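# Push the half-bagged conveyor roller fully into the bag

## Task

The conveyor roller already sits partly inside the cloth bag. Get the remainder of it into the bag so that no portion of the roller protrudes.

## Robot and tools

Robot: two arms, left_arm and right_arm, each ending in a five-finger hand. left_arm has a left hand and right_arm a right hand (mirror images). Bases in the scene frame: left_arm at (+0.008, +0.437, 0) m, right_arm at (-0.013, -0.322, 0) m, each turned slightly about z. A post stands behind the arms and a camera stand sits between them behind the bases; both are fixed and must not be struck.

Frames: the scene frame has its origin at table-top height midway between the arms, +z up, +x out over the table, +y toward left_arm. Fixed cameras and the table use it. Each arm reports its hand pose, velocities and wrist-camera pose in its own base frame. Offsets you command are along the current Hand target's own axes. The hand point sits 0.05 m in front of the palm, 0.15 m from the wrist flange: its +z runs along the straight fingers, +y out of the palm, +x across the palm away from the thumb on the right hand (toward the thumb on the left hand). Fingertips extend 0.06-0.07 m past it. A wrist bracket on the little-finger side juts out and can collide; with fingers level the wrist can hang below the hand and reach the table first.

The row: every motion argument is built from rows of 28 numbers, each in [-1, 1], covering both arms even if one is idle. Order: left dx, dy, dz, rx, ry, rz; left little, ring, middle, index, thumb_bend, thumb_turn; left force_limit, speed; then the same 14 for the right arm. The six pose numbers are an offset, not a pose: they count from that arm's Hand target as it stood when the action or move began (not from the previous row), in the Hand target's axes; 1.0 = 0.6 m or 180 degrees; rx, ry, rz form one rotation vector. All zeros asks nothing new of that arm. Repeating an offset moves further. Finger and thumb numbers are absolute targets: +1 open/straight, -1 closed; thumb_turn -1 puts the thumb opposite the fingers, +1 beside the palm. force_limit maps -1 to about 0 N and +1 to 10 N (15 N for the two thumb motors); speed rises from near zero at -1 to full at +0.48 and above. No number means 'unchanged': to keep a hand as is, resend the eight hand numbers last carried out for it; if none were sent yet, send its hand_measured six plus its hand_force_limit and hand_speed. For a soft grip close with speed -0.94 or lower. Thumb in front can wrap objects about 0.035-0.065 m thick.

Tools:
execute_actions(actions, cameras): actions is a list of actions; each action is a table of up to 15 rows, one per 1/30 s step, a short table repeating its last row. cameras: list of names, ["all"], or []; default shows all only for an empty actions list. An unknown name invalidates the call.
move(target, speed, blend, stop_force, zero, blocking, cameras): target is one row or up to 15 rows, all offsets measured from the same starting Hand targets. Straight-line path, no obstacle avoidance, capped at 10 s. speed in m/s, 0.002 to 3.6, default 0.25 (turns up to twice that in rad/s); one value or one per target. blend in m rounds corners, 0 stops at each target. stop_force in N, 3 to 120, one value for both arms: an arm halts when its wrist sensor feels that much push against its motion; use it slowly (about 0.005 m/s) for gentle contact; it is unreliable while the hand turns, and all targets then need identical hand numbers. zero (default true) re-zeroes the sensor before the move. blocking=false returns early and cannot be combined with stop_force.
wait(seconds 0-3600): lets time pass, nothing new commanded.
stop(): brakes a running move.
zoom_image(camera, region): camera is cam_high, cam_low, cam_left_wrist or cam_right_wrist; region [x0, y0, x1, y1] in pixels of the latest image, at most 504 by 504.
show_instructions(): shows the reference pages.
zero_wrist_force(arm): arm is left_arm or right_arm; no motion.
finished_scene(scene=1): ends the scene for good.

Results: per arm, end_effector_position (m), end_effector_quat_wxyz, velocities, Hand target (last commanded pose after clipping; next offsets count from it), joint positions and torques, wrist force/torque on the end effector's axes plus the peak since last shown, hand_measured, hand_stopped_by (moving, target, force, stalled, fault), hand_load_n (positive pushes a finger open; a near-zero load after gripping means the grip was lost). move adds a 'move:' line: done, off_target, moving, held or fault, and limits such as paced (pose clipped) or held. Hands often rest short of their target; resend the gap as an offset. Each step's commanded turn is clipped to 32 degrees from the measured orientation. Cameras are 896x504: cam_high, cam_low (fixed), cam_left_wrist, cam_right_wrist.

Avoid: the roller or bag falling off the table or being left off it; drops even of millimetres; releasing moving parts; fast impacts. About 150 N on an arm or excess joint torque triggers a 10 s fault stop; commanding even slightly past a firm contact can do it. Keep the arms from touching each other, and do not close a hand on the other hand. Long stretched or pushing poses heat motors; at 85 °C the arm brakes. Something may occasionally nudge loose objects; check the result stays put before finishing.

Each tool is called after ">>>" by a JSON object that holds its "fn" and its "kwargs".

Reference images:

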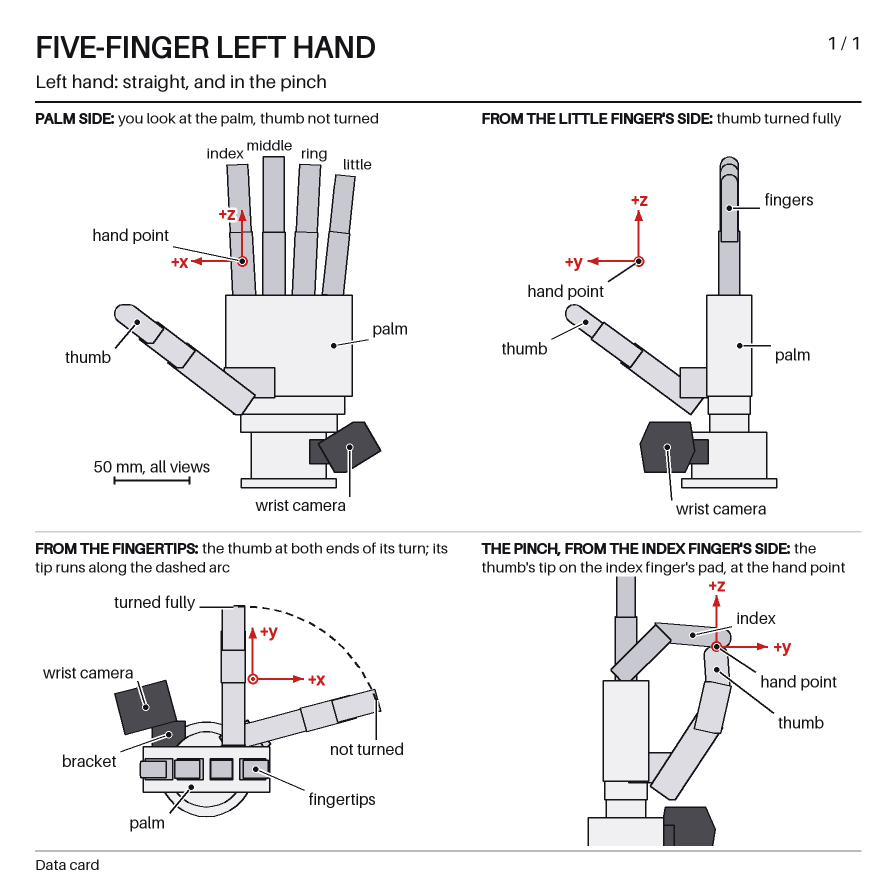

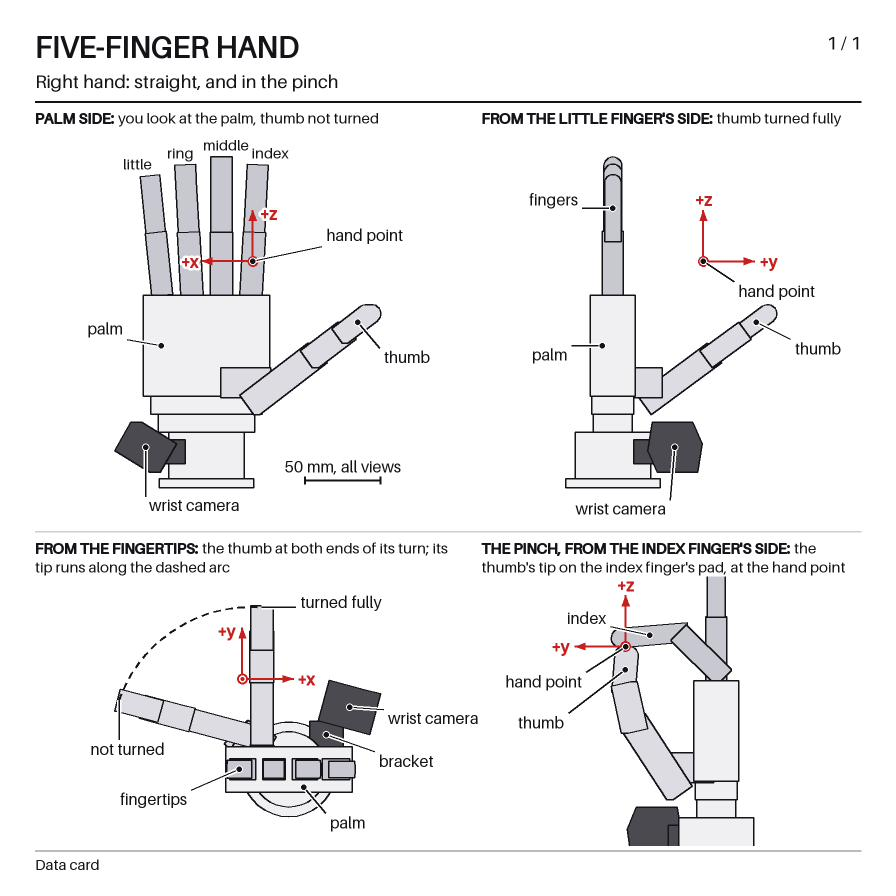

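## Session

>>> {"fn": "execute_actions", "kwargs": {"actions": []}}

Scene clock: 0.00 s.
left_arm: end_effector_position=(+0.3984, -0.3698, +0.3031) hand_measured=(+1.000, +1.000, +1.000, +1.000, +1.000, +1.000) hand_load_n=(+0.0, +0.0, +0.0, +0.0, +0.0, +0.0) hand_stopped_by=(target, target, target, target, target, target) hand_force_limit=0.00 hand_speed=-0.80 end_effector_quat_wxyz=(+0.202, +0.855, +0.318, -0.358) | right_arm: end_effector_position=(+0.7364, +0.1423, +0.3644) hand_measured=(+1.000, +1.000, +1.000, +1.000, +1.000, +1.000) hand_load_n=(+0.0, +0.0, +0.0, +0.0, +0.0, +0.0) hand_stopped_by=(target, target, target, target, target, target) hand_force_limit=0.00 hand_speed=-0.80 end_effector_quat_wxyz=(+0.250, -0.502, +0.638, -0.528)
Joint positions: left_arm=[3.009 -2.038 -1.386 1.306 -0.888 0.925] | right_arm=[0.164 -1.035 0.854 0.573 2.16 -3.141]
Joint velocities: within noise
Joint torques (N m): no reading
Motor temperatures (°C): left_arm=[48 40 44 38 46 49] | right_arm=[47 30 36 44 52 44]
Wrist force (N): no reading
Wrist torque (N m): no reading
Wrist force, peak (N): no reading
Hand target: left_arm +0.3984, -0.3698, +0.3031; +0.202, +0.855, +0.318, -0.358 | right_arm +0.7364, +0.1423, +0.3644; +0.250, -0.502, +0.638, -0.528

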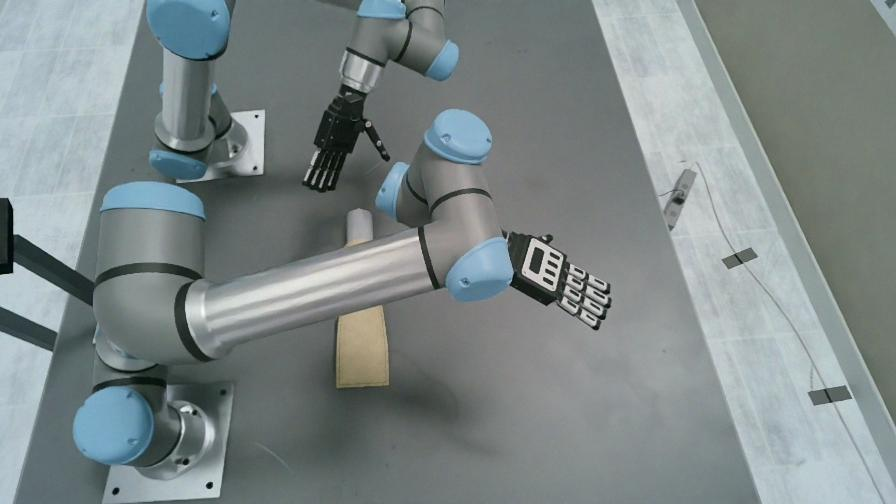

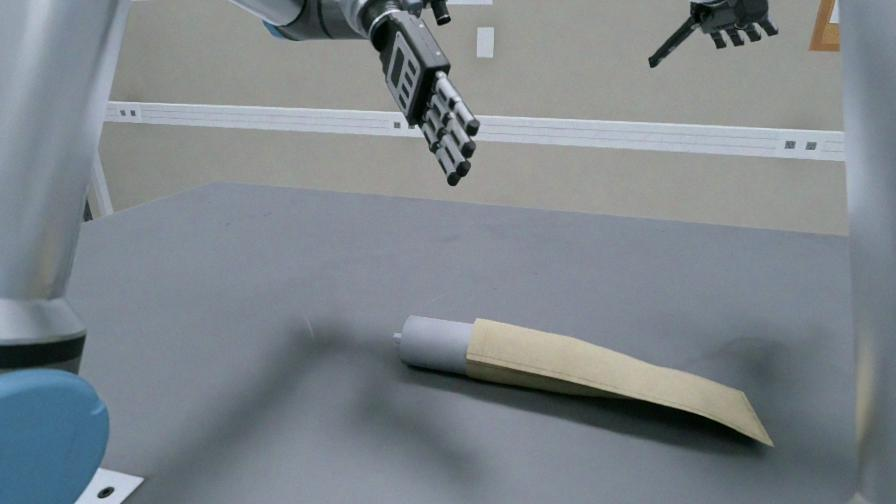

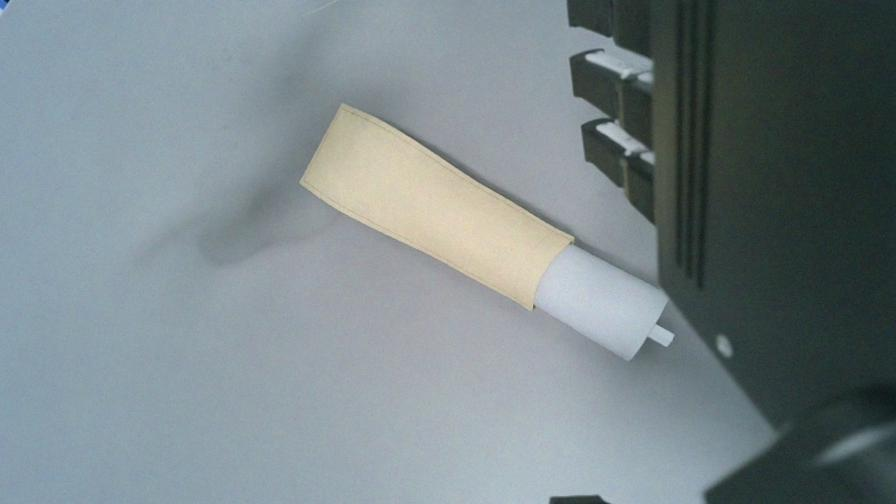

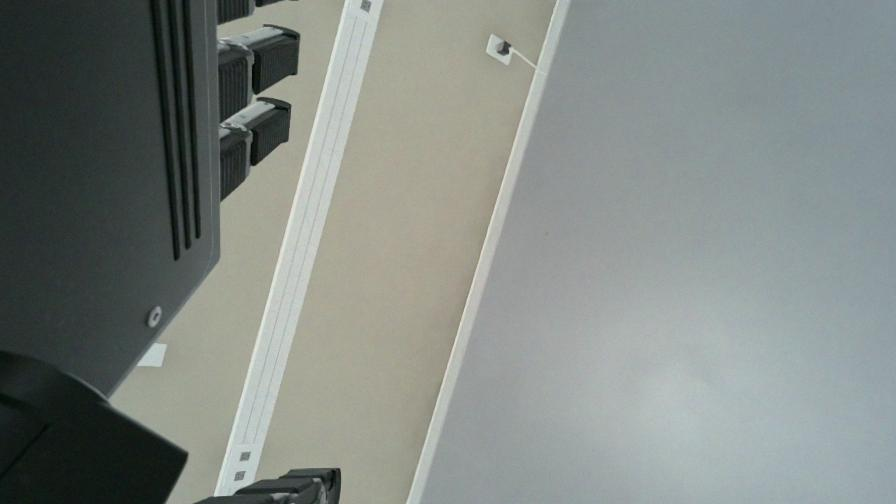

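>>> {"fn": "zoom_image", "kwargs": {"camera": "cam_low", "region": [380, 280, 800, 480]}}

>>> {"fn": "zoom_image", "kwargs": {"camera": "cam_left_wrist", "region": [280, 80, 700, 380]}}

Scaled by 1.200.

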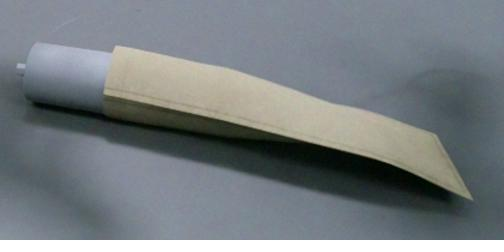

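Scaled by 1.200.

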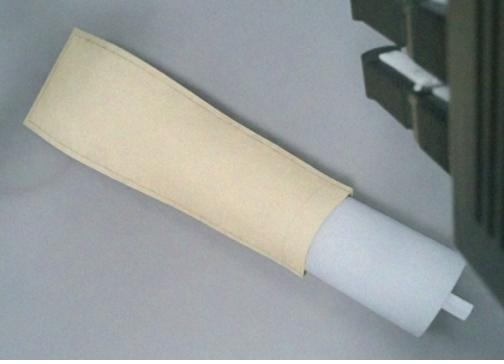

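>>> {"fn": "move", "kwargs": {"target": [0.2283,-0.2089,-0.0321,0.141,0.237,0.2256, 0,0,0,0,1,1,0.5,-0.3, 0.5104,0.1624,-0.133,0,0,0, 1,1,1,1,1,1,0,-0.8], "speed": 0.25, "cameras": ["all"]}}

Scene clock: 150.00 s.
left_arm: end_effector_position=(+0.3958, -0.2143, +0.1998) hand_measured=(+0.000, +0.000, +0.000, +0.000, +1.000, +1.000) hand_load_n=(+0.0, +0.0, +0.0, +0.0, +0.0, +0.0) hand_stopped_by=(target, target, target, target, target, target) hand_force_limit=0.50 hand_speed=-0.30 end_effector_quat_wxyz=(+0.000, +1.000, -0.022, +0.000) | right_arm: end_effector_position=(+0.5184, -0.1069, +0.3647) hand_measured=(+1.000, +1.000, +1.000, +1.000, +1.000, +1.000) hand_load_n=(+0.0, +0.0, +0.0, +0.0, +0.0, -0.5) hand_stopped_by=(target, target, target, target, target, target) hand_force_limit=0.00 hand_speed=-0.80 end_effector_quat_wxyz=(+0.250, -0.502, +0.638, -0.528)
Joint positions: left_arm=[3.088 -1.816 -1.649 1.894 -1.572 1.561] | right_arm=[-0.512 -1.738 1.689 0.374 1.523 -3.383]
Joint torques (N m): left_arm=[-11.75 22.3 23.59 -1.43 0.97 0.67] | right_arm=[-7.85 -11.15 -35.68 -2.65 -0.98 1.89]
Wrist force (N): left_arm=[-1.3 -0.1 -0.2] | right_arm=[-0.6 -0.5 0.2]
Wrist torque (N m): left_arm=[0.04 0.22 0.05] | right_arm=[-0.13 0.11 -0.13]
Wrist force, peak (N): left_arm=[-1.3 -0.5 0.3] | right_arm=[-1.2 -0.6 0.5]
Hand target: left_arm +0.3958, -0.2144, +0.1998; +0.000, +1.000, -0.022, +0.000 | right_arm +0.5185, -0.1070, +0.3647; +0.250, -0.502, +0.638, -0.528
Off the commanded pose: left_arm 0.000 m, 0 deg | right_arm 0.000 m, 0 deg.
move: done
cam_left_wrist: T_world_to_cam=[[0.30637, 0.9517, 0.02026, 0.08009], [0.81126, -0.27218, 0.51747, -0.48332], [0.49799, -0.1421, -0.85546, 0.05507]] pos_world=[0.34013, -0.19995, 0.29559]
cam_right_wrist: T_world_to_cam=[[-0.49515, -0.29017, -0.81892, 0.51635], [-0.2393, 0.95167, -0.19252, 0.28979], [0.8352, 0.10064, -0.54066, -0.1106]] pos_world=[0.4174, -0.11482, 0.41884]

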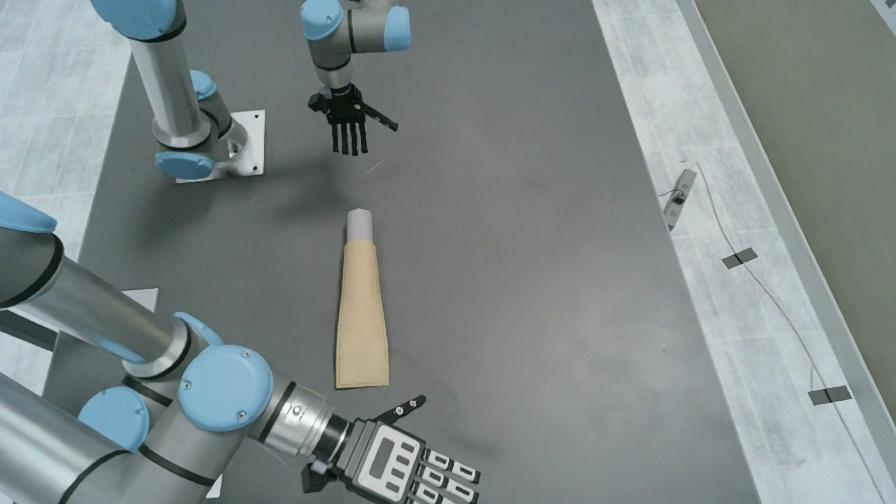

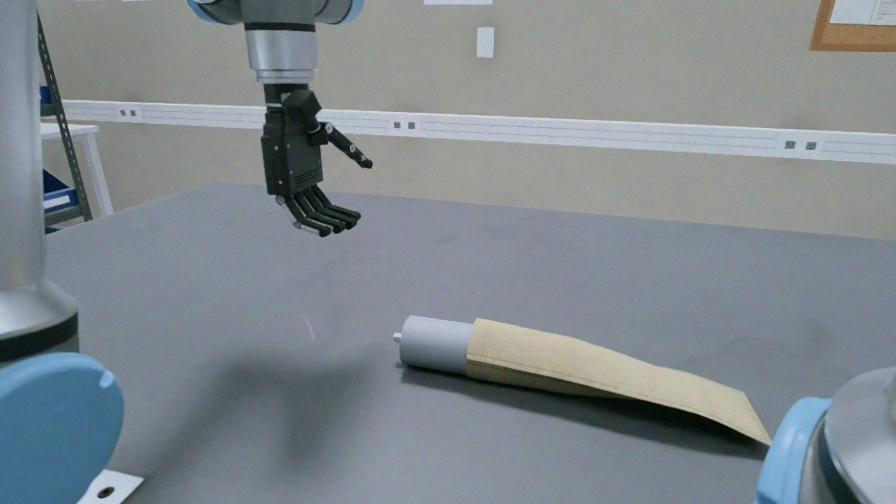

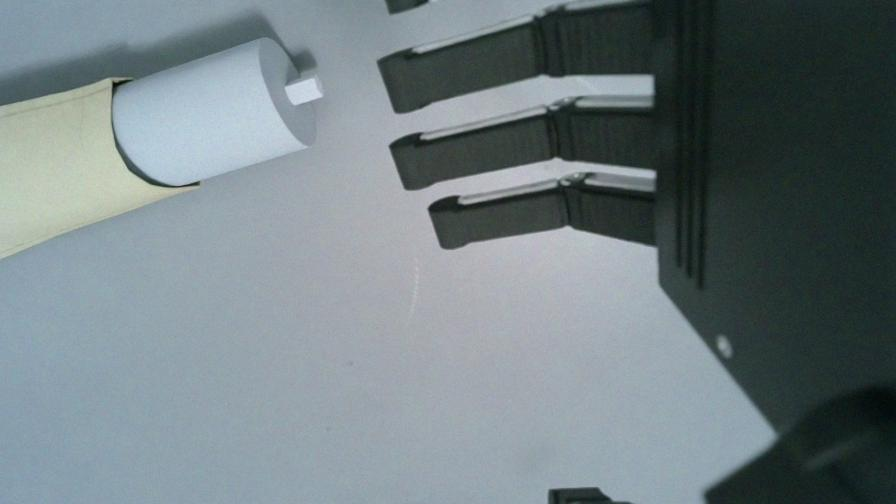

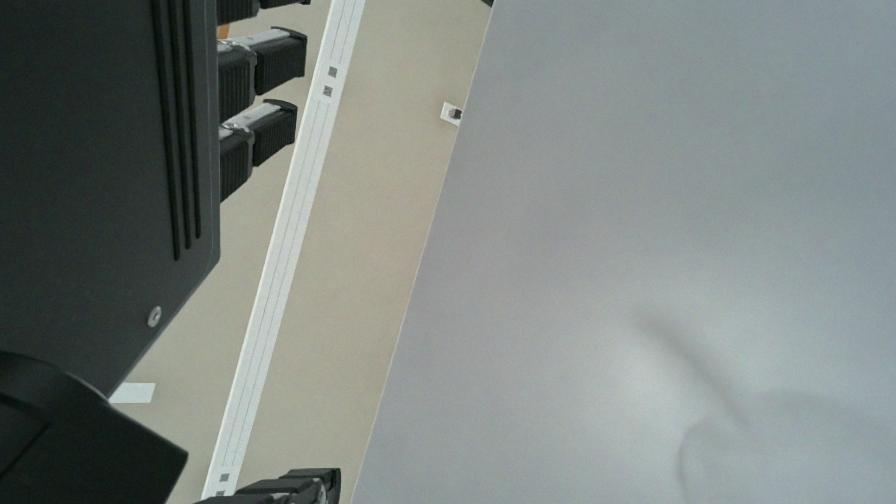

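>>> {"fn": "move", "kwargs": {"target": [0.005,0.0417,0.2667,0,0,0, -0.25,-0.25,-0.25,-0.25,1,1,0.5,-0.3, 0,0,0,0,0,0, 1,1,1,1,1,1,0,-0.8], "speed": 0.25, "cameras": ["cam_low","cam_left_wrist","cam_high"]}}

Scene clock: 172.33 s.
left_arm: end_effector_position=(+0.3976, -0.2394, +0.0398) hand_measured=(-0.250, -0.250, -0.250, -0.250, +1.000, +1.000) hand_load_n=(+0.0, +0.0, +0.0, +0.0, +0.0, +0.0) hand_stopped_by=(target, target, target, target, target, target) hand_force_limit=0.50 hand_speed=-0.30 end_effector_quat_wxyz=(+0.000, +1.000, -0.022, +0.000) | right_arm: end_effector_position=(+0.5185, -0.1070, +0.3647) hand_measured=(+1.000, +1.000, +1.000, +1.000, +1.000, +1.000) hand_load_n=(+0.0, +0.0, +0.0, +0.0, +0.0, +0.0) hand_stopped_by=(target, target, target, target, target, target) hand_force_limit=0.00 hand_speed=-0.80 end_effector_quat_wxyz=(+0.250, -0.502, +0.638, -0.528)
Joint positions: left_arm=[3.023 -2.03 -1.814 2.273 -1.572 1.496] | right_arm=[-0.512 -1.738 1.689 0.374 1.523 -3.383]
Joint torques (N m): left_arm=[12.69 27.52 19.58 -0.31 2.44 2.28] | right_arm=[-6.88 -8.88 -34.95 -2.46 -0.34 2.18]
Wrist force (N): left_arm=[-1.2 0.0 -0.1] | right_arm=[-0.4 -0.4 0.1]
Wrist torque (N m): left_arm=[0.05 0.20 -0.01] | right_arm=[-0.09 0.09 -0.12]
Wrist force, peak (N): left_arm=[-0.9 -0.5 -2.1] | right_arm=[-0.5 -0.7 0.4]
Hand target: left_arm +0.3977, -0.2393, +0.0398; +0.000, +1.000, -0.022, +0.000 | right_arm +0.5185, -0.1070, +0.3647; +0.250, -0.502, +0.638, -0.528
Off the commanded pose: left_arm 0.000 m, 0 deg | right_arm 0.000 m, 0 deg.
move: done
cam_left_wrist: T_world_to_cam=[[0.30682, 0.95155, 0.02029, 0.10639], [0.81115, -0.27258, 0.51743, -0.40883], [0.49789, -0.1423, -0.85548, -0.08627]] pos_world=[0.34193, -0.22495, 0.13559]
Images, in order (width x height): cam_high 896x504, cam_low 896x504, cam_left_wrist 896x504.

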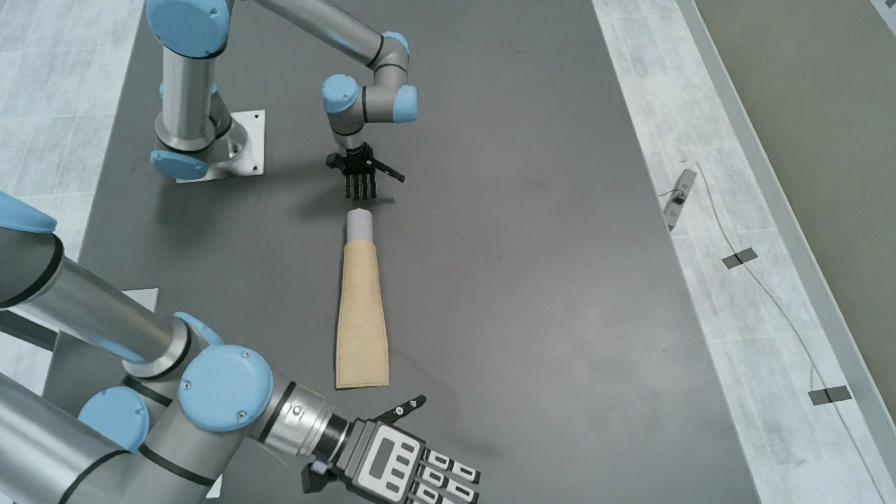

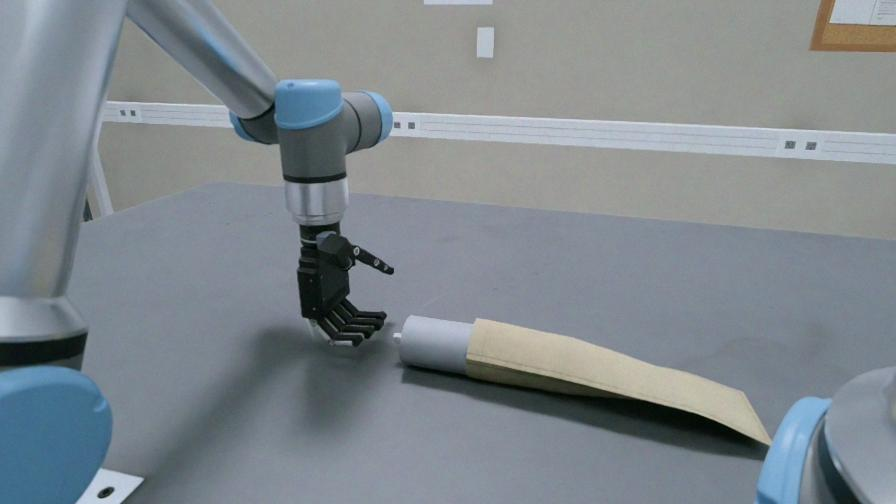

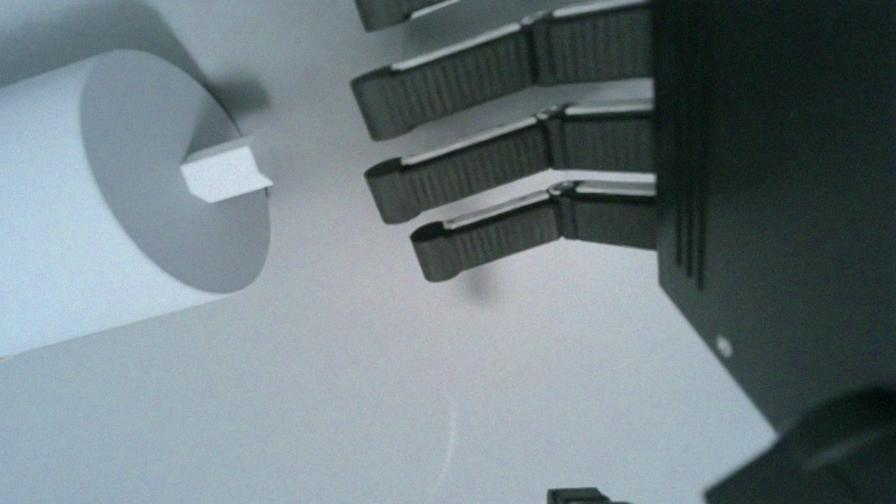

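>>> {"fn": "move", "kwargs": {"target": [-0.0035,0.11,0,0,0,0, -0.25,-0.25,-0.25,-0.25,1,1,0.5,-0.3, 0,0,0,0,0,0, 1,1,1,1,1,1,0,-0.8], "speed": 0.04, "stop_force": 15, "cameras": ["cam_low","cam_left_wrist","cam_high"]}}

Scene clock: 185.23 s.
left_arm: end_effector_position=(+0.3927, -0.3052, +0.0397) hand_measured=(-0.250, -0.250, -0.250, -0.250, +1.000, +1.000) hand_load_n=(+0.0, +0.0, +0.5, +0.0, +0.0, +0.0) hand_stopped_by=(target, target, target, target, target, target) hand_force_limit=0.50 hand_speed=-0.30 end_effector_quat_wxyz=(+0.000, +1.000, -0.022, +0.000) | right_arm: end_effector_position=(+0.5185, -0.1070, +0.3647) hand_measured=(+1.000, +1.000, +1.000, +1.000, +1.000, +1.000) hand_load_n=(+0.0, +0.0, +0.0, +0.0, +0.0, +0.0) hand_stopped_by=(target, target, target, target, target, target) hand_force_limit=0.00 hand_speed=-0.80 end_effector_quat_wxyz=(+0.250, -0.502, +0.638, -0.528)
Joint positions: left_arm=[2.861 -2.086 -1.722 2.236 -1.572 1.334] | right_arm=[-0.512 -1.738 1.689 0.374 1.523 -3.383]
Joint torques (N m): left_arm=[12.57 44.95 2.94 0.12 -2.05 2.23] | right_arm=[4.97 -4.95 -35.74 -2.13 0.42 1.94]
Wrist force (N): left_arm=[-1.1 0.3 -0.1] | right_arm=[-0.3 -0.3 -0.1]
Wrist torque (N m): left_arm=[0.09 0.19 -0.04] | right_arm=[-0.07 0.09 -0.11]
Wrist force, peak (N): left_arm=[-1.1 -2.2 -0.5] | right_arm=[-0.4 -0.7 0.5]
Hand target: left_arm +0.3927, -0.3052, +0.0397; +0.000, +1.000, -0.022, +0.000 | right_arm +0.5185, -0.1070, +0.3647; +0.250, -0.502, +0.638, -0.528
Off the commanded pose: left_arm 0.000 m, 0 deg | right_arm 0.000 m, 0 deg.
move: done
cam_left_wrist: T_world_to_cam=[[0.30674, 0.95158, 0.02028, 0.17063], [0.8111, -0.27249, 0.51755, -0.42274], [0.49801, -0.14231, -0.85541, -0.09334]] pos_world=[0.33703, -0.29085, 0.13549]
Images, in order (width x height): cam_high 896x504, cam_low 896x504, cam_left_wrist 896x504.

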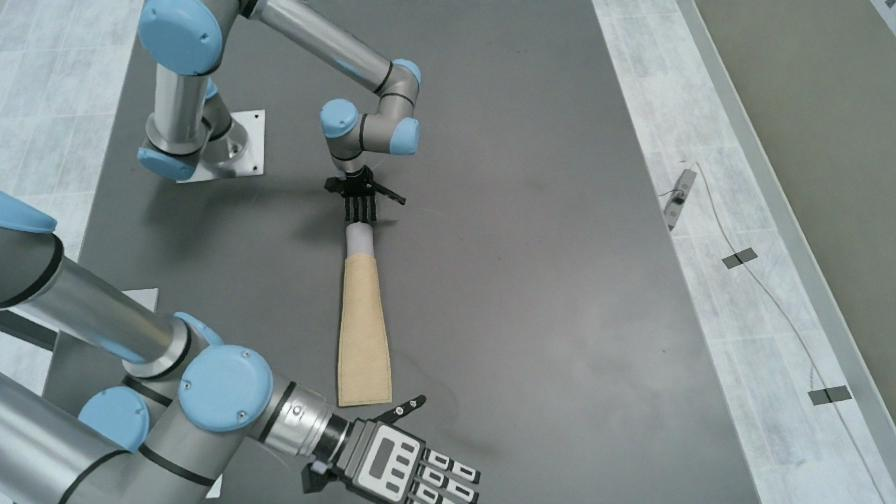

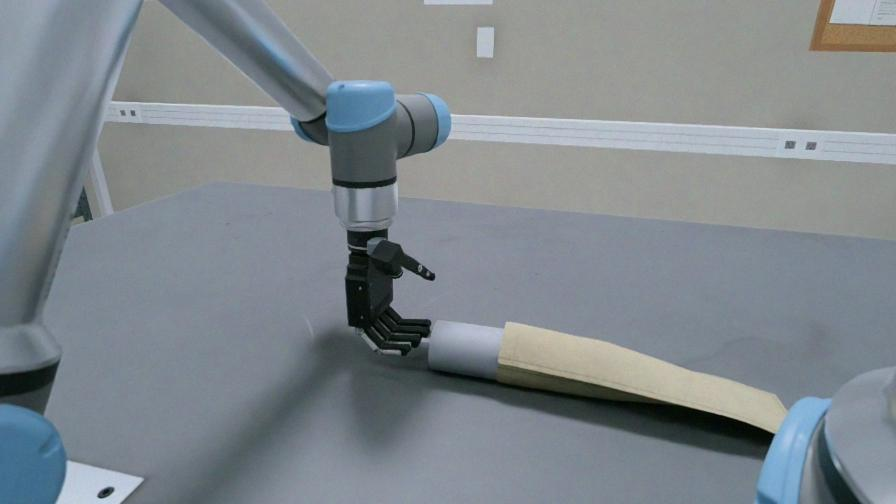

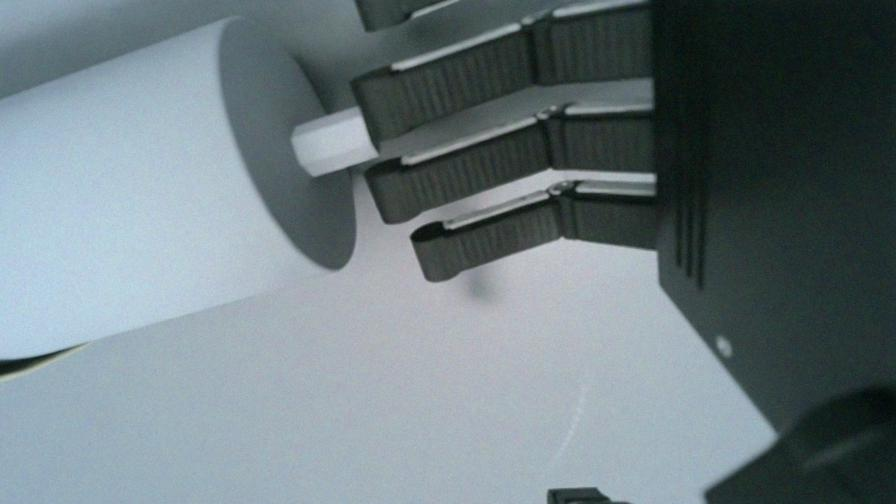

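>>> {"fn": "zoom_image", "kwargs": {"camera": "cam_low", "region": [420, 300, 620, 412]}}

>>> {"fn": "zoom_image", "kwargs": {"camera": "cam_high", "region": [300, 200, 430, 420]}}

Scaled by 2.520.

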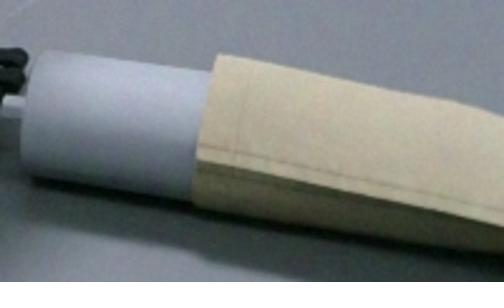

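Scaled by 2.291.

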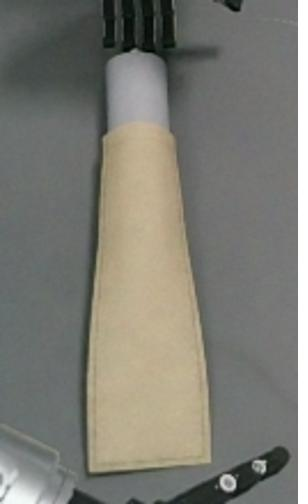

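>>> {"fn": "move", "kwargs": {"target": [0,0,0,0,0,0, -0.25,-0.25,-0.25,-0.25,1,1,0.5,-0.3, -0.3322,0.292,-0.2062,-0.3856,0.1727,0.3533, -1,-1,-1,-1,1,1,0,-0.3], "speed": 0.25, "cameras": ["all"]}}

Scene clock: 248.30 s.
left_arm: end_effector_position=(+0.3927, -0.3052, +0.0397) hand_measured=(-0.250, -0.250, -0.250, -0.250, +1.000, +1.000) hand_load_n=(+0.0, +0.0, +0.0, +0.0, +0.0, +0.0) hand_stopped_by=(target, target, target, target, target, target) hand_force_limit=0.50 hand_speed=-0.30 end_effector_quat_wxyz=(+0.000, +1.000, -0.022, +0.000) | right_arm: end_effector_position=(+0.4212, +0.1145, +0.1998) hand_measured=(-1.000, -1.000, -1.000, -1.000, +1.000, +1.000) hand_load_n=(+0.0, +0.0, +0.0, +0.0, +0.0, +0.0) hand_stopped_by=(target, target, target, target, target, target) hand_force_limit=0.00 hand_speed=-0.30 end_effector_quat_wxyz=(+0.000, -0.022, +1.000, -0.001)
Joint positions: left_arm=[2.861 -2.086 -1.722 2.236 -1.572 1.334] | right_arm=[-0.208 -1.329 1.654 1.247 1.572 -1.821]
Joint torques (N m): left_arm=[12.19 45.07 3.24 0.12 -2.42 2.05] | right_arm=[9.03 -37.6 -31.22 0.43 -0.64 -0.91]
Wrist force (N): left_arm=[-0.8 0.2 0.1] | right_arm=[0.1 -5.3 2.2]
Wrist torque (N m): left_arm=[0.07 0.16 -0.03] | right_arm=[-0.74 0.09 -0.08]
Wrist force, peak (N): left_arm=[-1.2 0.4 -0.2] | right_arm=[0.0 -5.6 2.3]
Hand target: left_arm +0.3927, -0.3052, +0.0397; +0.000, +1.000, -0.022, +0.000 | right_arm +0.4212, +0.1146, +0.1999; +0.000, -0.022, +1.000, -0.001
Off the commanded pose: left_arm 0.000 m, 0 deg | right_arm 0.000 m, 0 deg.
move: done
cam_left_wrist: T_world_to_cam=[[0.3067, 0.95159, 0.02036, 0.17055], [0.81112, -0.2725, 0.51753, -0.42272], [0.49802, -0.14221, -0.85542, -0.0933]] pos_world=[0.33703, -0.29075, 0.13549]
cam_right_wrist: T_world_to_cam=[[-0.31319, 0.949, 0.03618, 0.00797], [0.80353, 0.24449, 0.54274, -0.4811], [0.50622, 0.19905, -0.83912, 0.04606]] pos_world=[0.36576, 0.10089, 0.29947]

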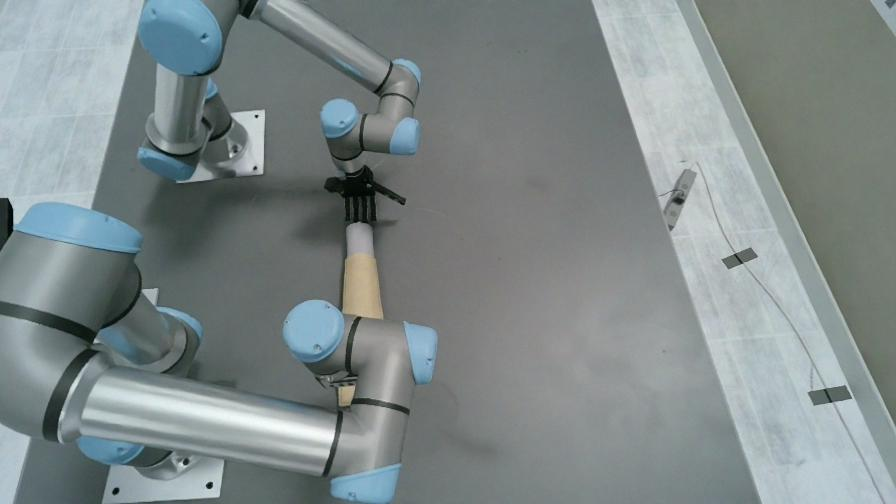

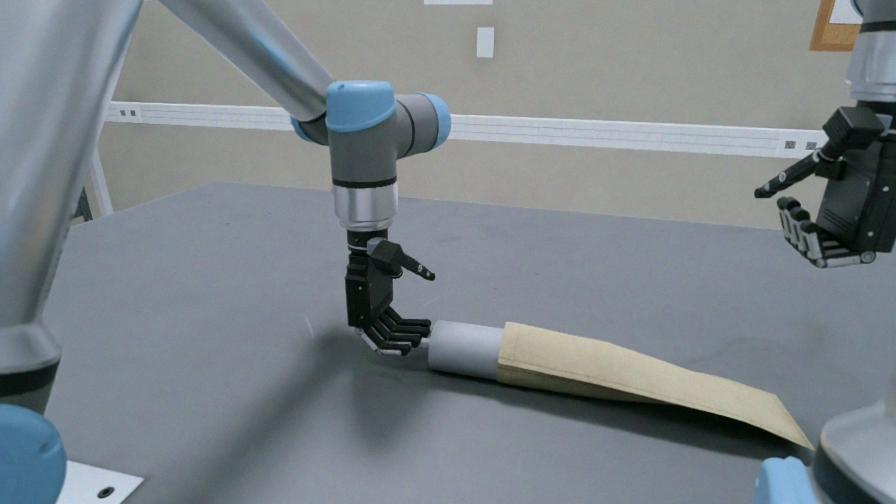

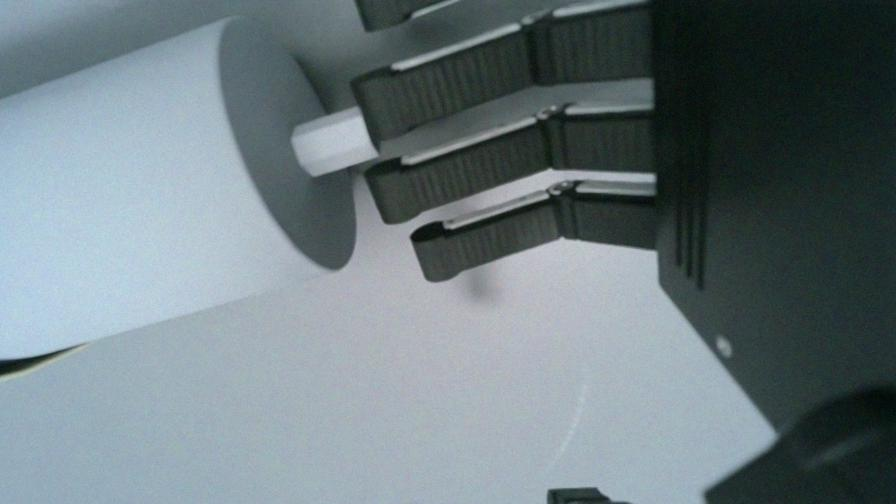

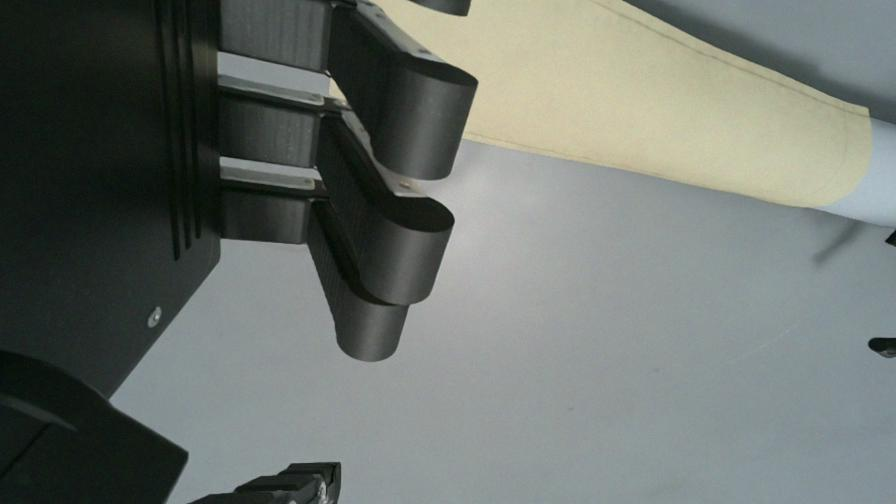

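>>> {"fn": "move", "kwargs": {"target": [[0,0,0,0,0,0, -0.25,-0.25,-0.25,-0.25,1,1,0.5,-0.3, 0,0,0.2333,0,0,0, -1,-1,-1,-1,1,1,0,-0.3],[0,0,0,0,0,0, -0.25,-0.25,-0.25,-0.25,1,1,0.5,-0.3, 0,0,0.3667,0,0,0, -1,-1,-1,-1,1,1,0,-0.3]], "speed": [0.15,0.012], "stop_force": 10, "cameras": ["all"]}}

Scene clock: 262.93 s.
left_arm: end_effector_position=(+0.3927, -0.3052, +0.0397) hand_measured=(-0.250, -0.250, -0.250, -0.250, +1.000, +1.000) hand_load_n=(+0.0, +0.0, +0.0, +0.0, +0.0, +0.0) hand_stopped_by=(target, target, target, target, target, target) hand_force_limit=0.50 hand_speed=-0.30 end_effector_quat_wxyz=(+0.000, +1.000, -0.022, +0.000) | right_arm: end_effector_position=(+0.4211, +0.1144, +0.0025) hand_measured=(-1.000, -1.000, -1.000, -1.000, +1.000, +1.000) hand_load_n=(-0.5, +0.0, +0.0, -0.5, +0.0, +0.0) hand_stopped_by=(target, target, target, target, target, target) hand_force_limit=0.00 hand_speed=-0.30 end_effector_quat_wxyz=(+0.000, -0.022, +1.000, -0.001)
Joint positions: left_arm=[2.861 -2.086 -1.722 2.236 -1.572 1.334] | right_arm=[-0.208 -1.075 1.883 0.763 1.572 -1.822]
Joint torques (N m): left_arm=[11.53 44.7 3.47 -0.03 -2.33 1.7] | right_arm=[-4.44 -37.94 -21.54 3.49 -1.05 -2.25]
Wrist force (N): left_arm=[-1.2 0.1 0.0] | right_arm=[-2.0 -6.1 -7.9]
Wrist torque (N m): left_arm=[0.06 0.21 -0.04] | right_arm=[-0.42 0.56 -0.18]
Wrist force, peak (N): left_arm=[-1.2 0.3 0.2] | right_arm=[-0.5 -5.1 -27.7]
Hand target: left_arm +0.3927, -0.3052, +0.0397; +0.000, +1.000, -0.022, +0.000 | right_arm +0.4211, +0.1144, +0.0025; +0.000, -0.022, +1.000, -0.001 (not the last commanded pose)
Off the commanded pose: left_arm 0.000 m, 0 deg | right_arm 0.023 m, 0 deg.
move: contact (right_arm); path passed 1 of 2 targets
cam_left_wrist: T_world_to_cam=[[0.3067, 0.95159, 0.02036, 0.17055], [0.81112, -0.2725, 0.51753, -0.42272], [0.49802, -0.14221, -0.85542, -0.0933]] pos_world=[0.33703, -0.29075, 0.13549]
cam_right_wrist: T_world_to_cam=[[-0.31316, 0.94901, 0.03624, 0.01525], [0.8034, 0.24437, 0.54299, -0.37386], [0.50644, 0.19916, -0.83896, -0.11952]] pos_world=[0.36566, 0.10069, 0.10218]

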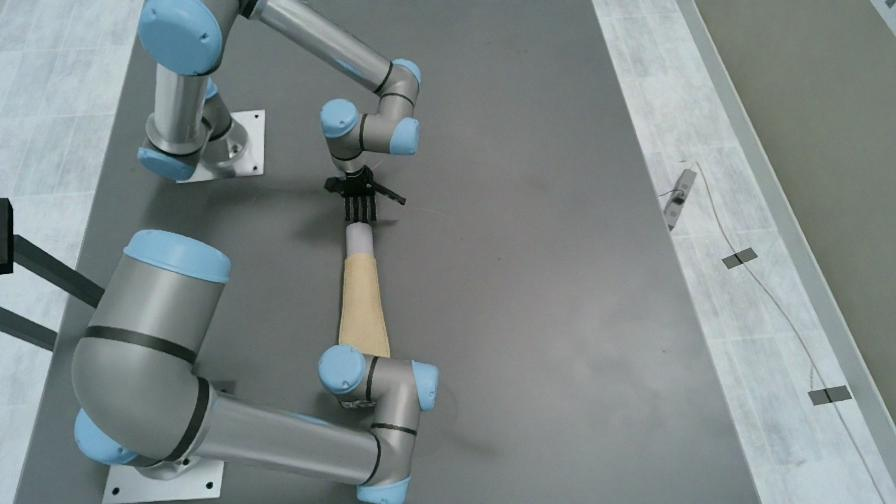

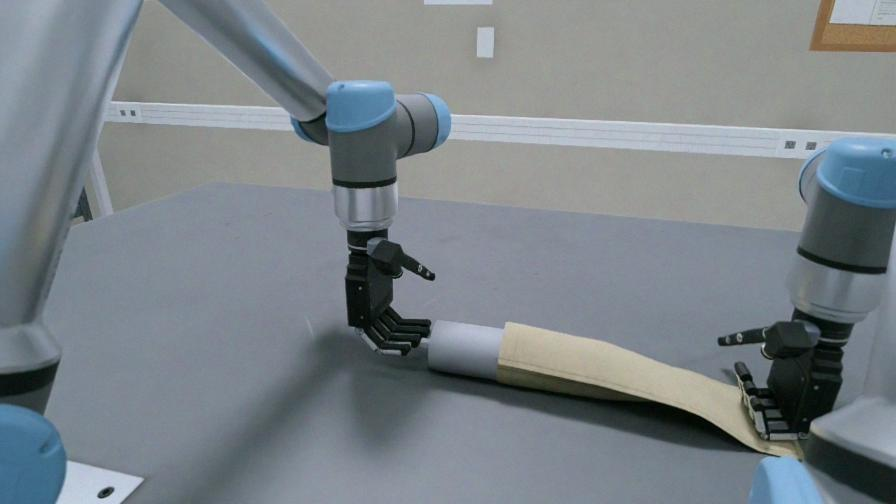

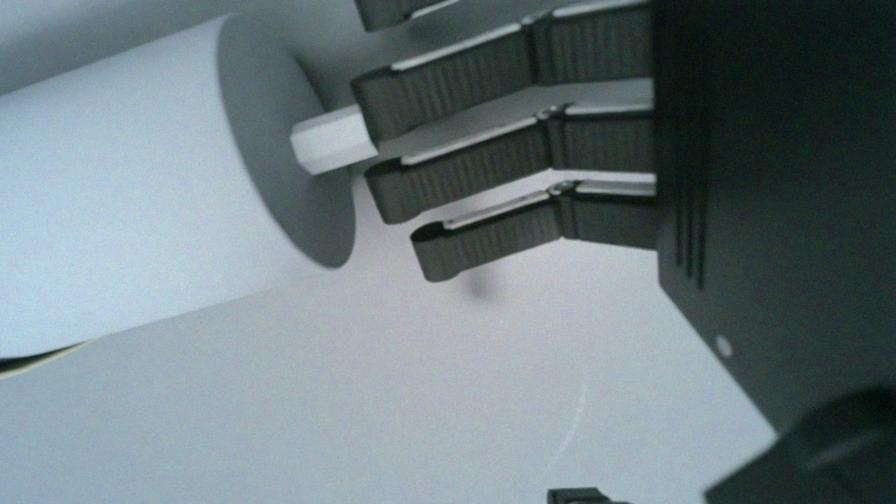

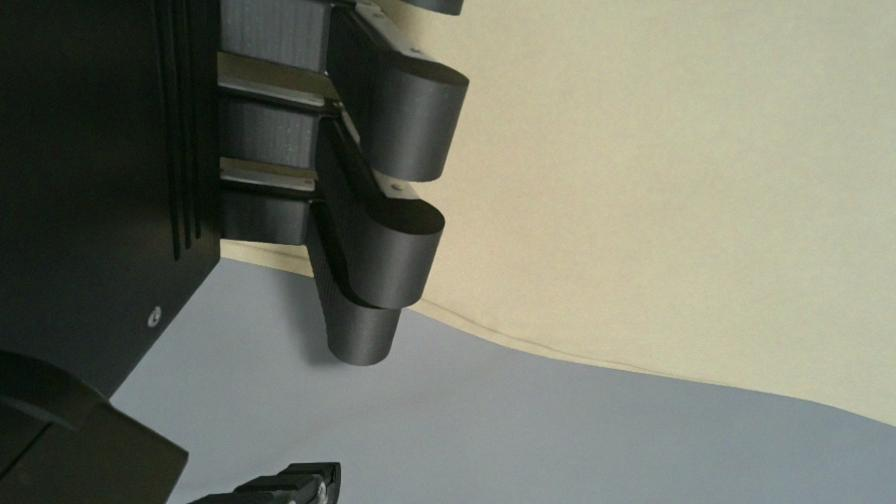

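>>> {"fn": "move", "kwargs": {"target": [0,0.05,0,0,0,0, -0.25,-0.25,-0.25,-0.25,1,1,0.5,-0.3, 0,0,0,0,0,0, -1,-1,-1,-1,1,1,0,-0.3], "speed": 0.02, "stop_force": 15, "cameras": ["all"]}}

Scene clock: 267.87 s.
left_arm: end_effector_position=(+0.3914, -0.3352, +0.0397) hand_measured=(-0.250, -0.250, -0.250, -0.250, +1.000, +1.000) hand_load_n=(+0.0, +0.0, +0.0, +0.5, +0.0, +0.0) hand_stopped_by=(target, target, target, target, target, target) hand_force_limit=0.50 hand_speed=-0.30 end_effector_quat_wxyz=(+0.000, +1.000, -0.022, +0.000) | right_arm: end_effector_position=(+0.4211, +0.1144, +0.0025) hand_measured=(-1.000, -1.000, -1.000, -1.000, +1.000, +1.000) hand_load_n=(-0.5, +0.0, +0.0, -0.5, +0.0, +0.0) hand_stopped_by=(target, target, target, target, target, target) hand_force_limit=0.00 hand_speed=-0.30 end_effector_quat_wxyz=(+0.000, -0.022, +1.000, -0.001)
Joint positions: left_arm=[2.793 -2.118 -1.668 2.214 -1.571 1.266] | right_arm=[-0.208 -1.075 1.883 0.763 1.572 -1.822]
Joint torques (N m): left_arm=[12.91 46.76 2.94 0.21 0.78 2.23] | right_arm=[7.66 -37.78 -22.45 3.47 -0.99 -1.74]
Wrist force (N): left_arm=[-1.0 0.2 -0.2] | right_arm=[-1.9 -6.6 -8.7]
Wrist torque (N m): left_arm=[0.08 0.17 0.04] | right_arm=[-0.43 0.56 -0.20]
Wrist force, peak (N): left_arm=[-1.0 -2.4 -1.0] | right_arm=[-1.9 -6.5 -8.9]
Hand target: left_arm +0.3914, -0.3352, +0.0397; +0.000, +1.000, -0.022, +0.000 | right_arm +0.4211, +0.1144, +0.0025; +0.000, -0.022, +1.000, -0.001
Off the commanded pose: left_arm 0.000 m, 0 deg | right_arm 0.000 m, 0 deg.
move: done
cam_left_wrist: T_world_to_cam=[[0.30674, 0.95158, 0.02028, 0.19948], [0.8111, -0.27249, 0.51755, -0.42984], [0.49801, -0.14231, -0.85541, -0.09695]] pos_world=[0.33573, -0.32075, 0.13549]
cam_right_wrist: T_world_to_cam=[[-0.31316, 0.94901, 0.03624, 0.01525], [0.8034, 0.24437, 0.54299, -0.37386], [0.50644, 0.19916, -0.83896, -0.11952]] pos_world=[0.36566, 0.10069, 0.10218]

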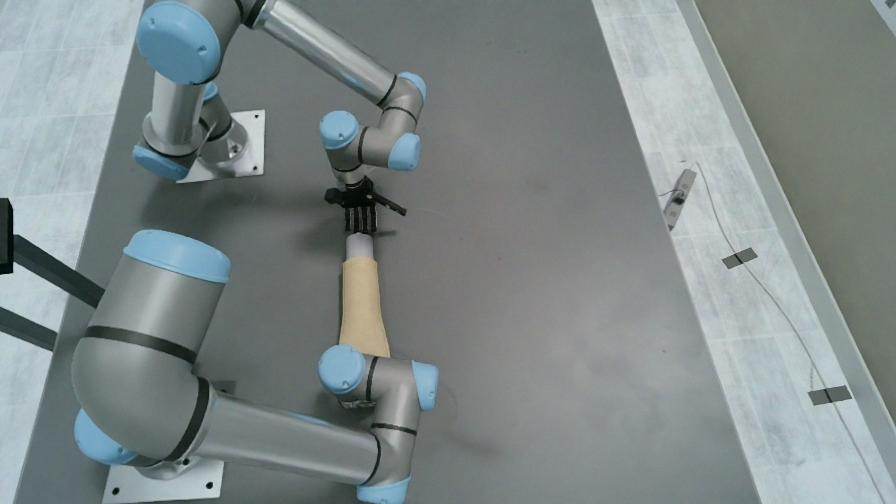

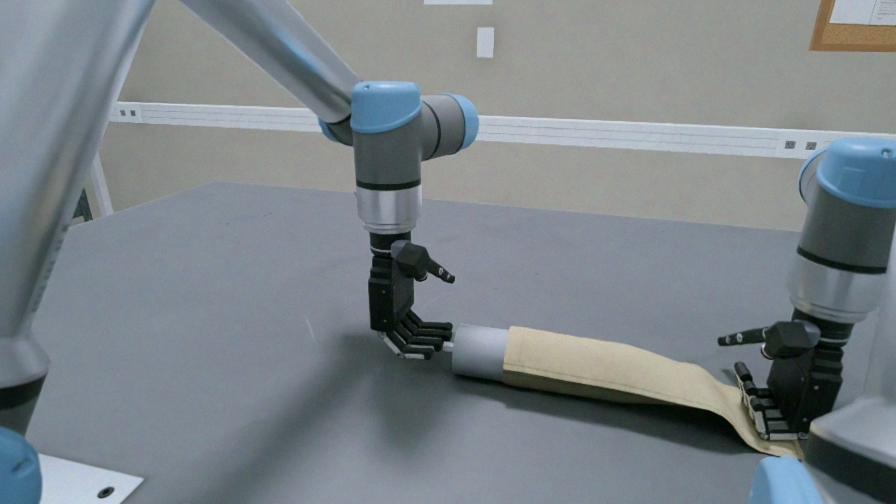

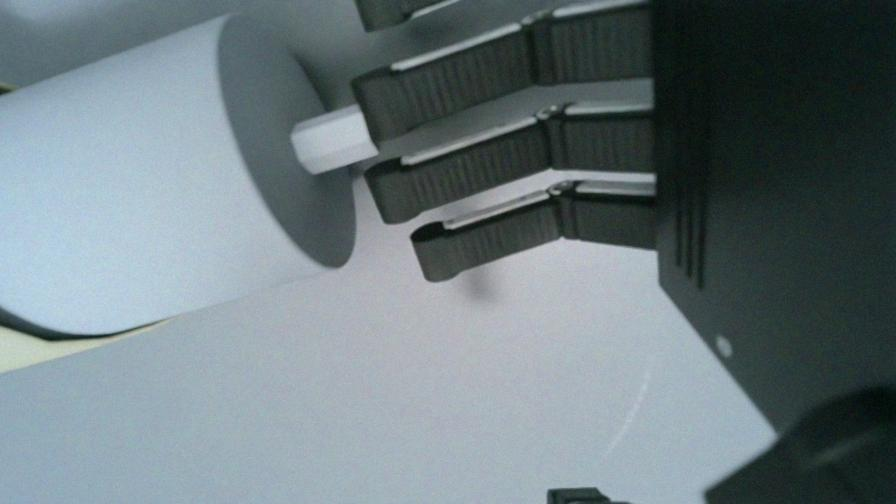

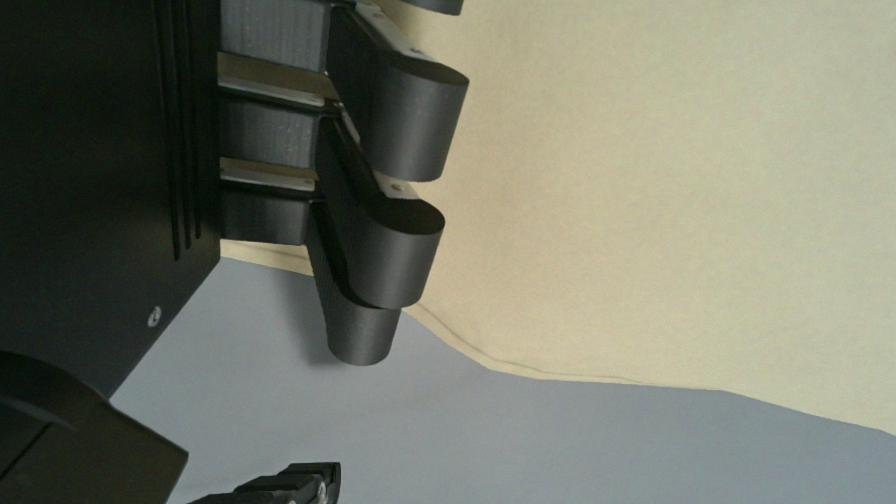

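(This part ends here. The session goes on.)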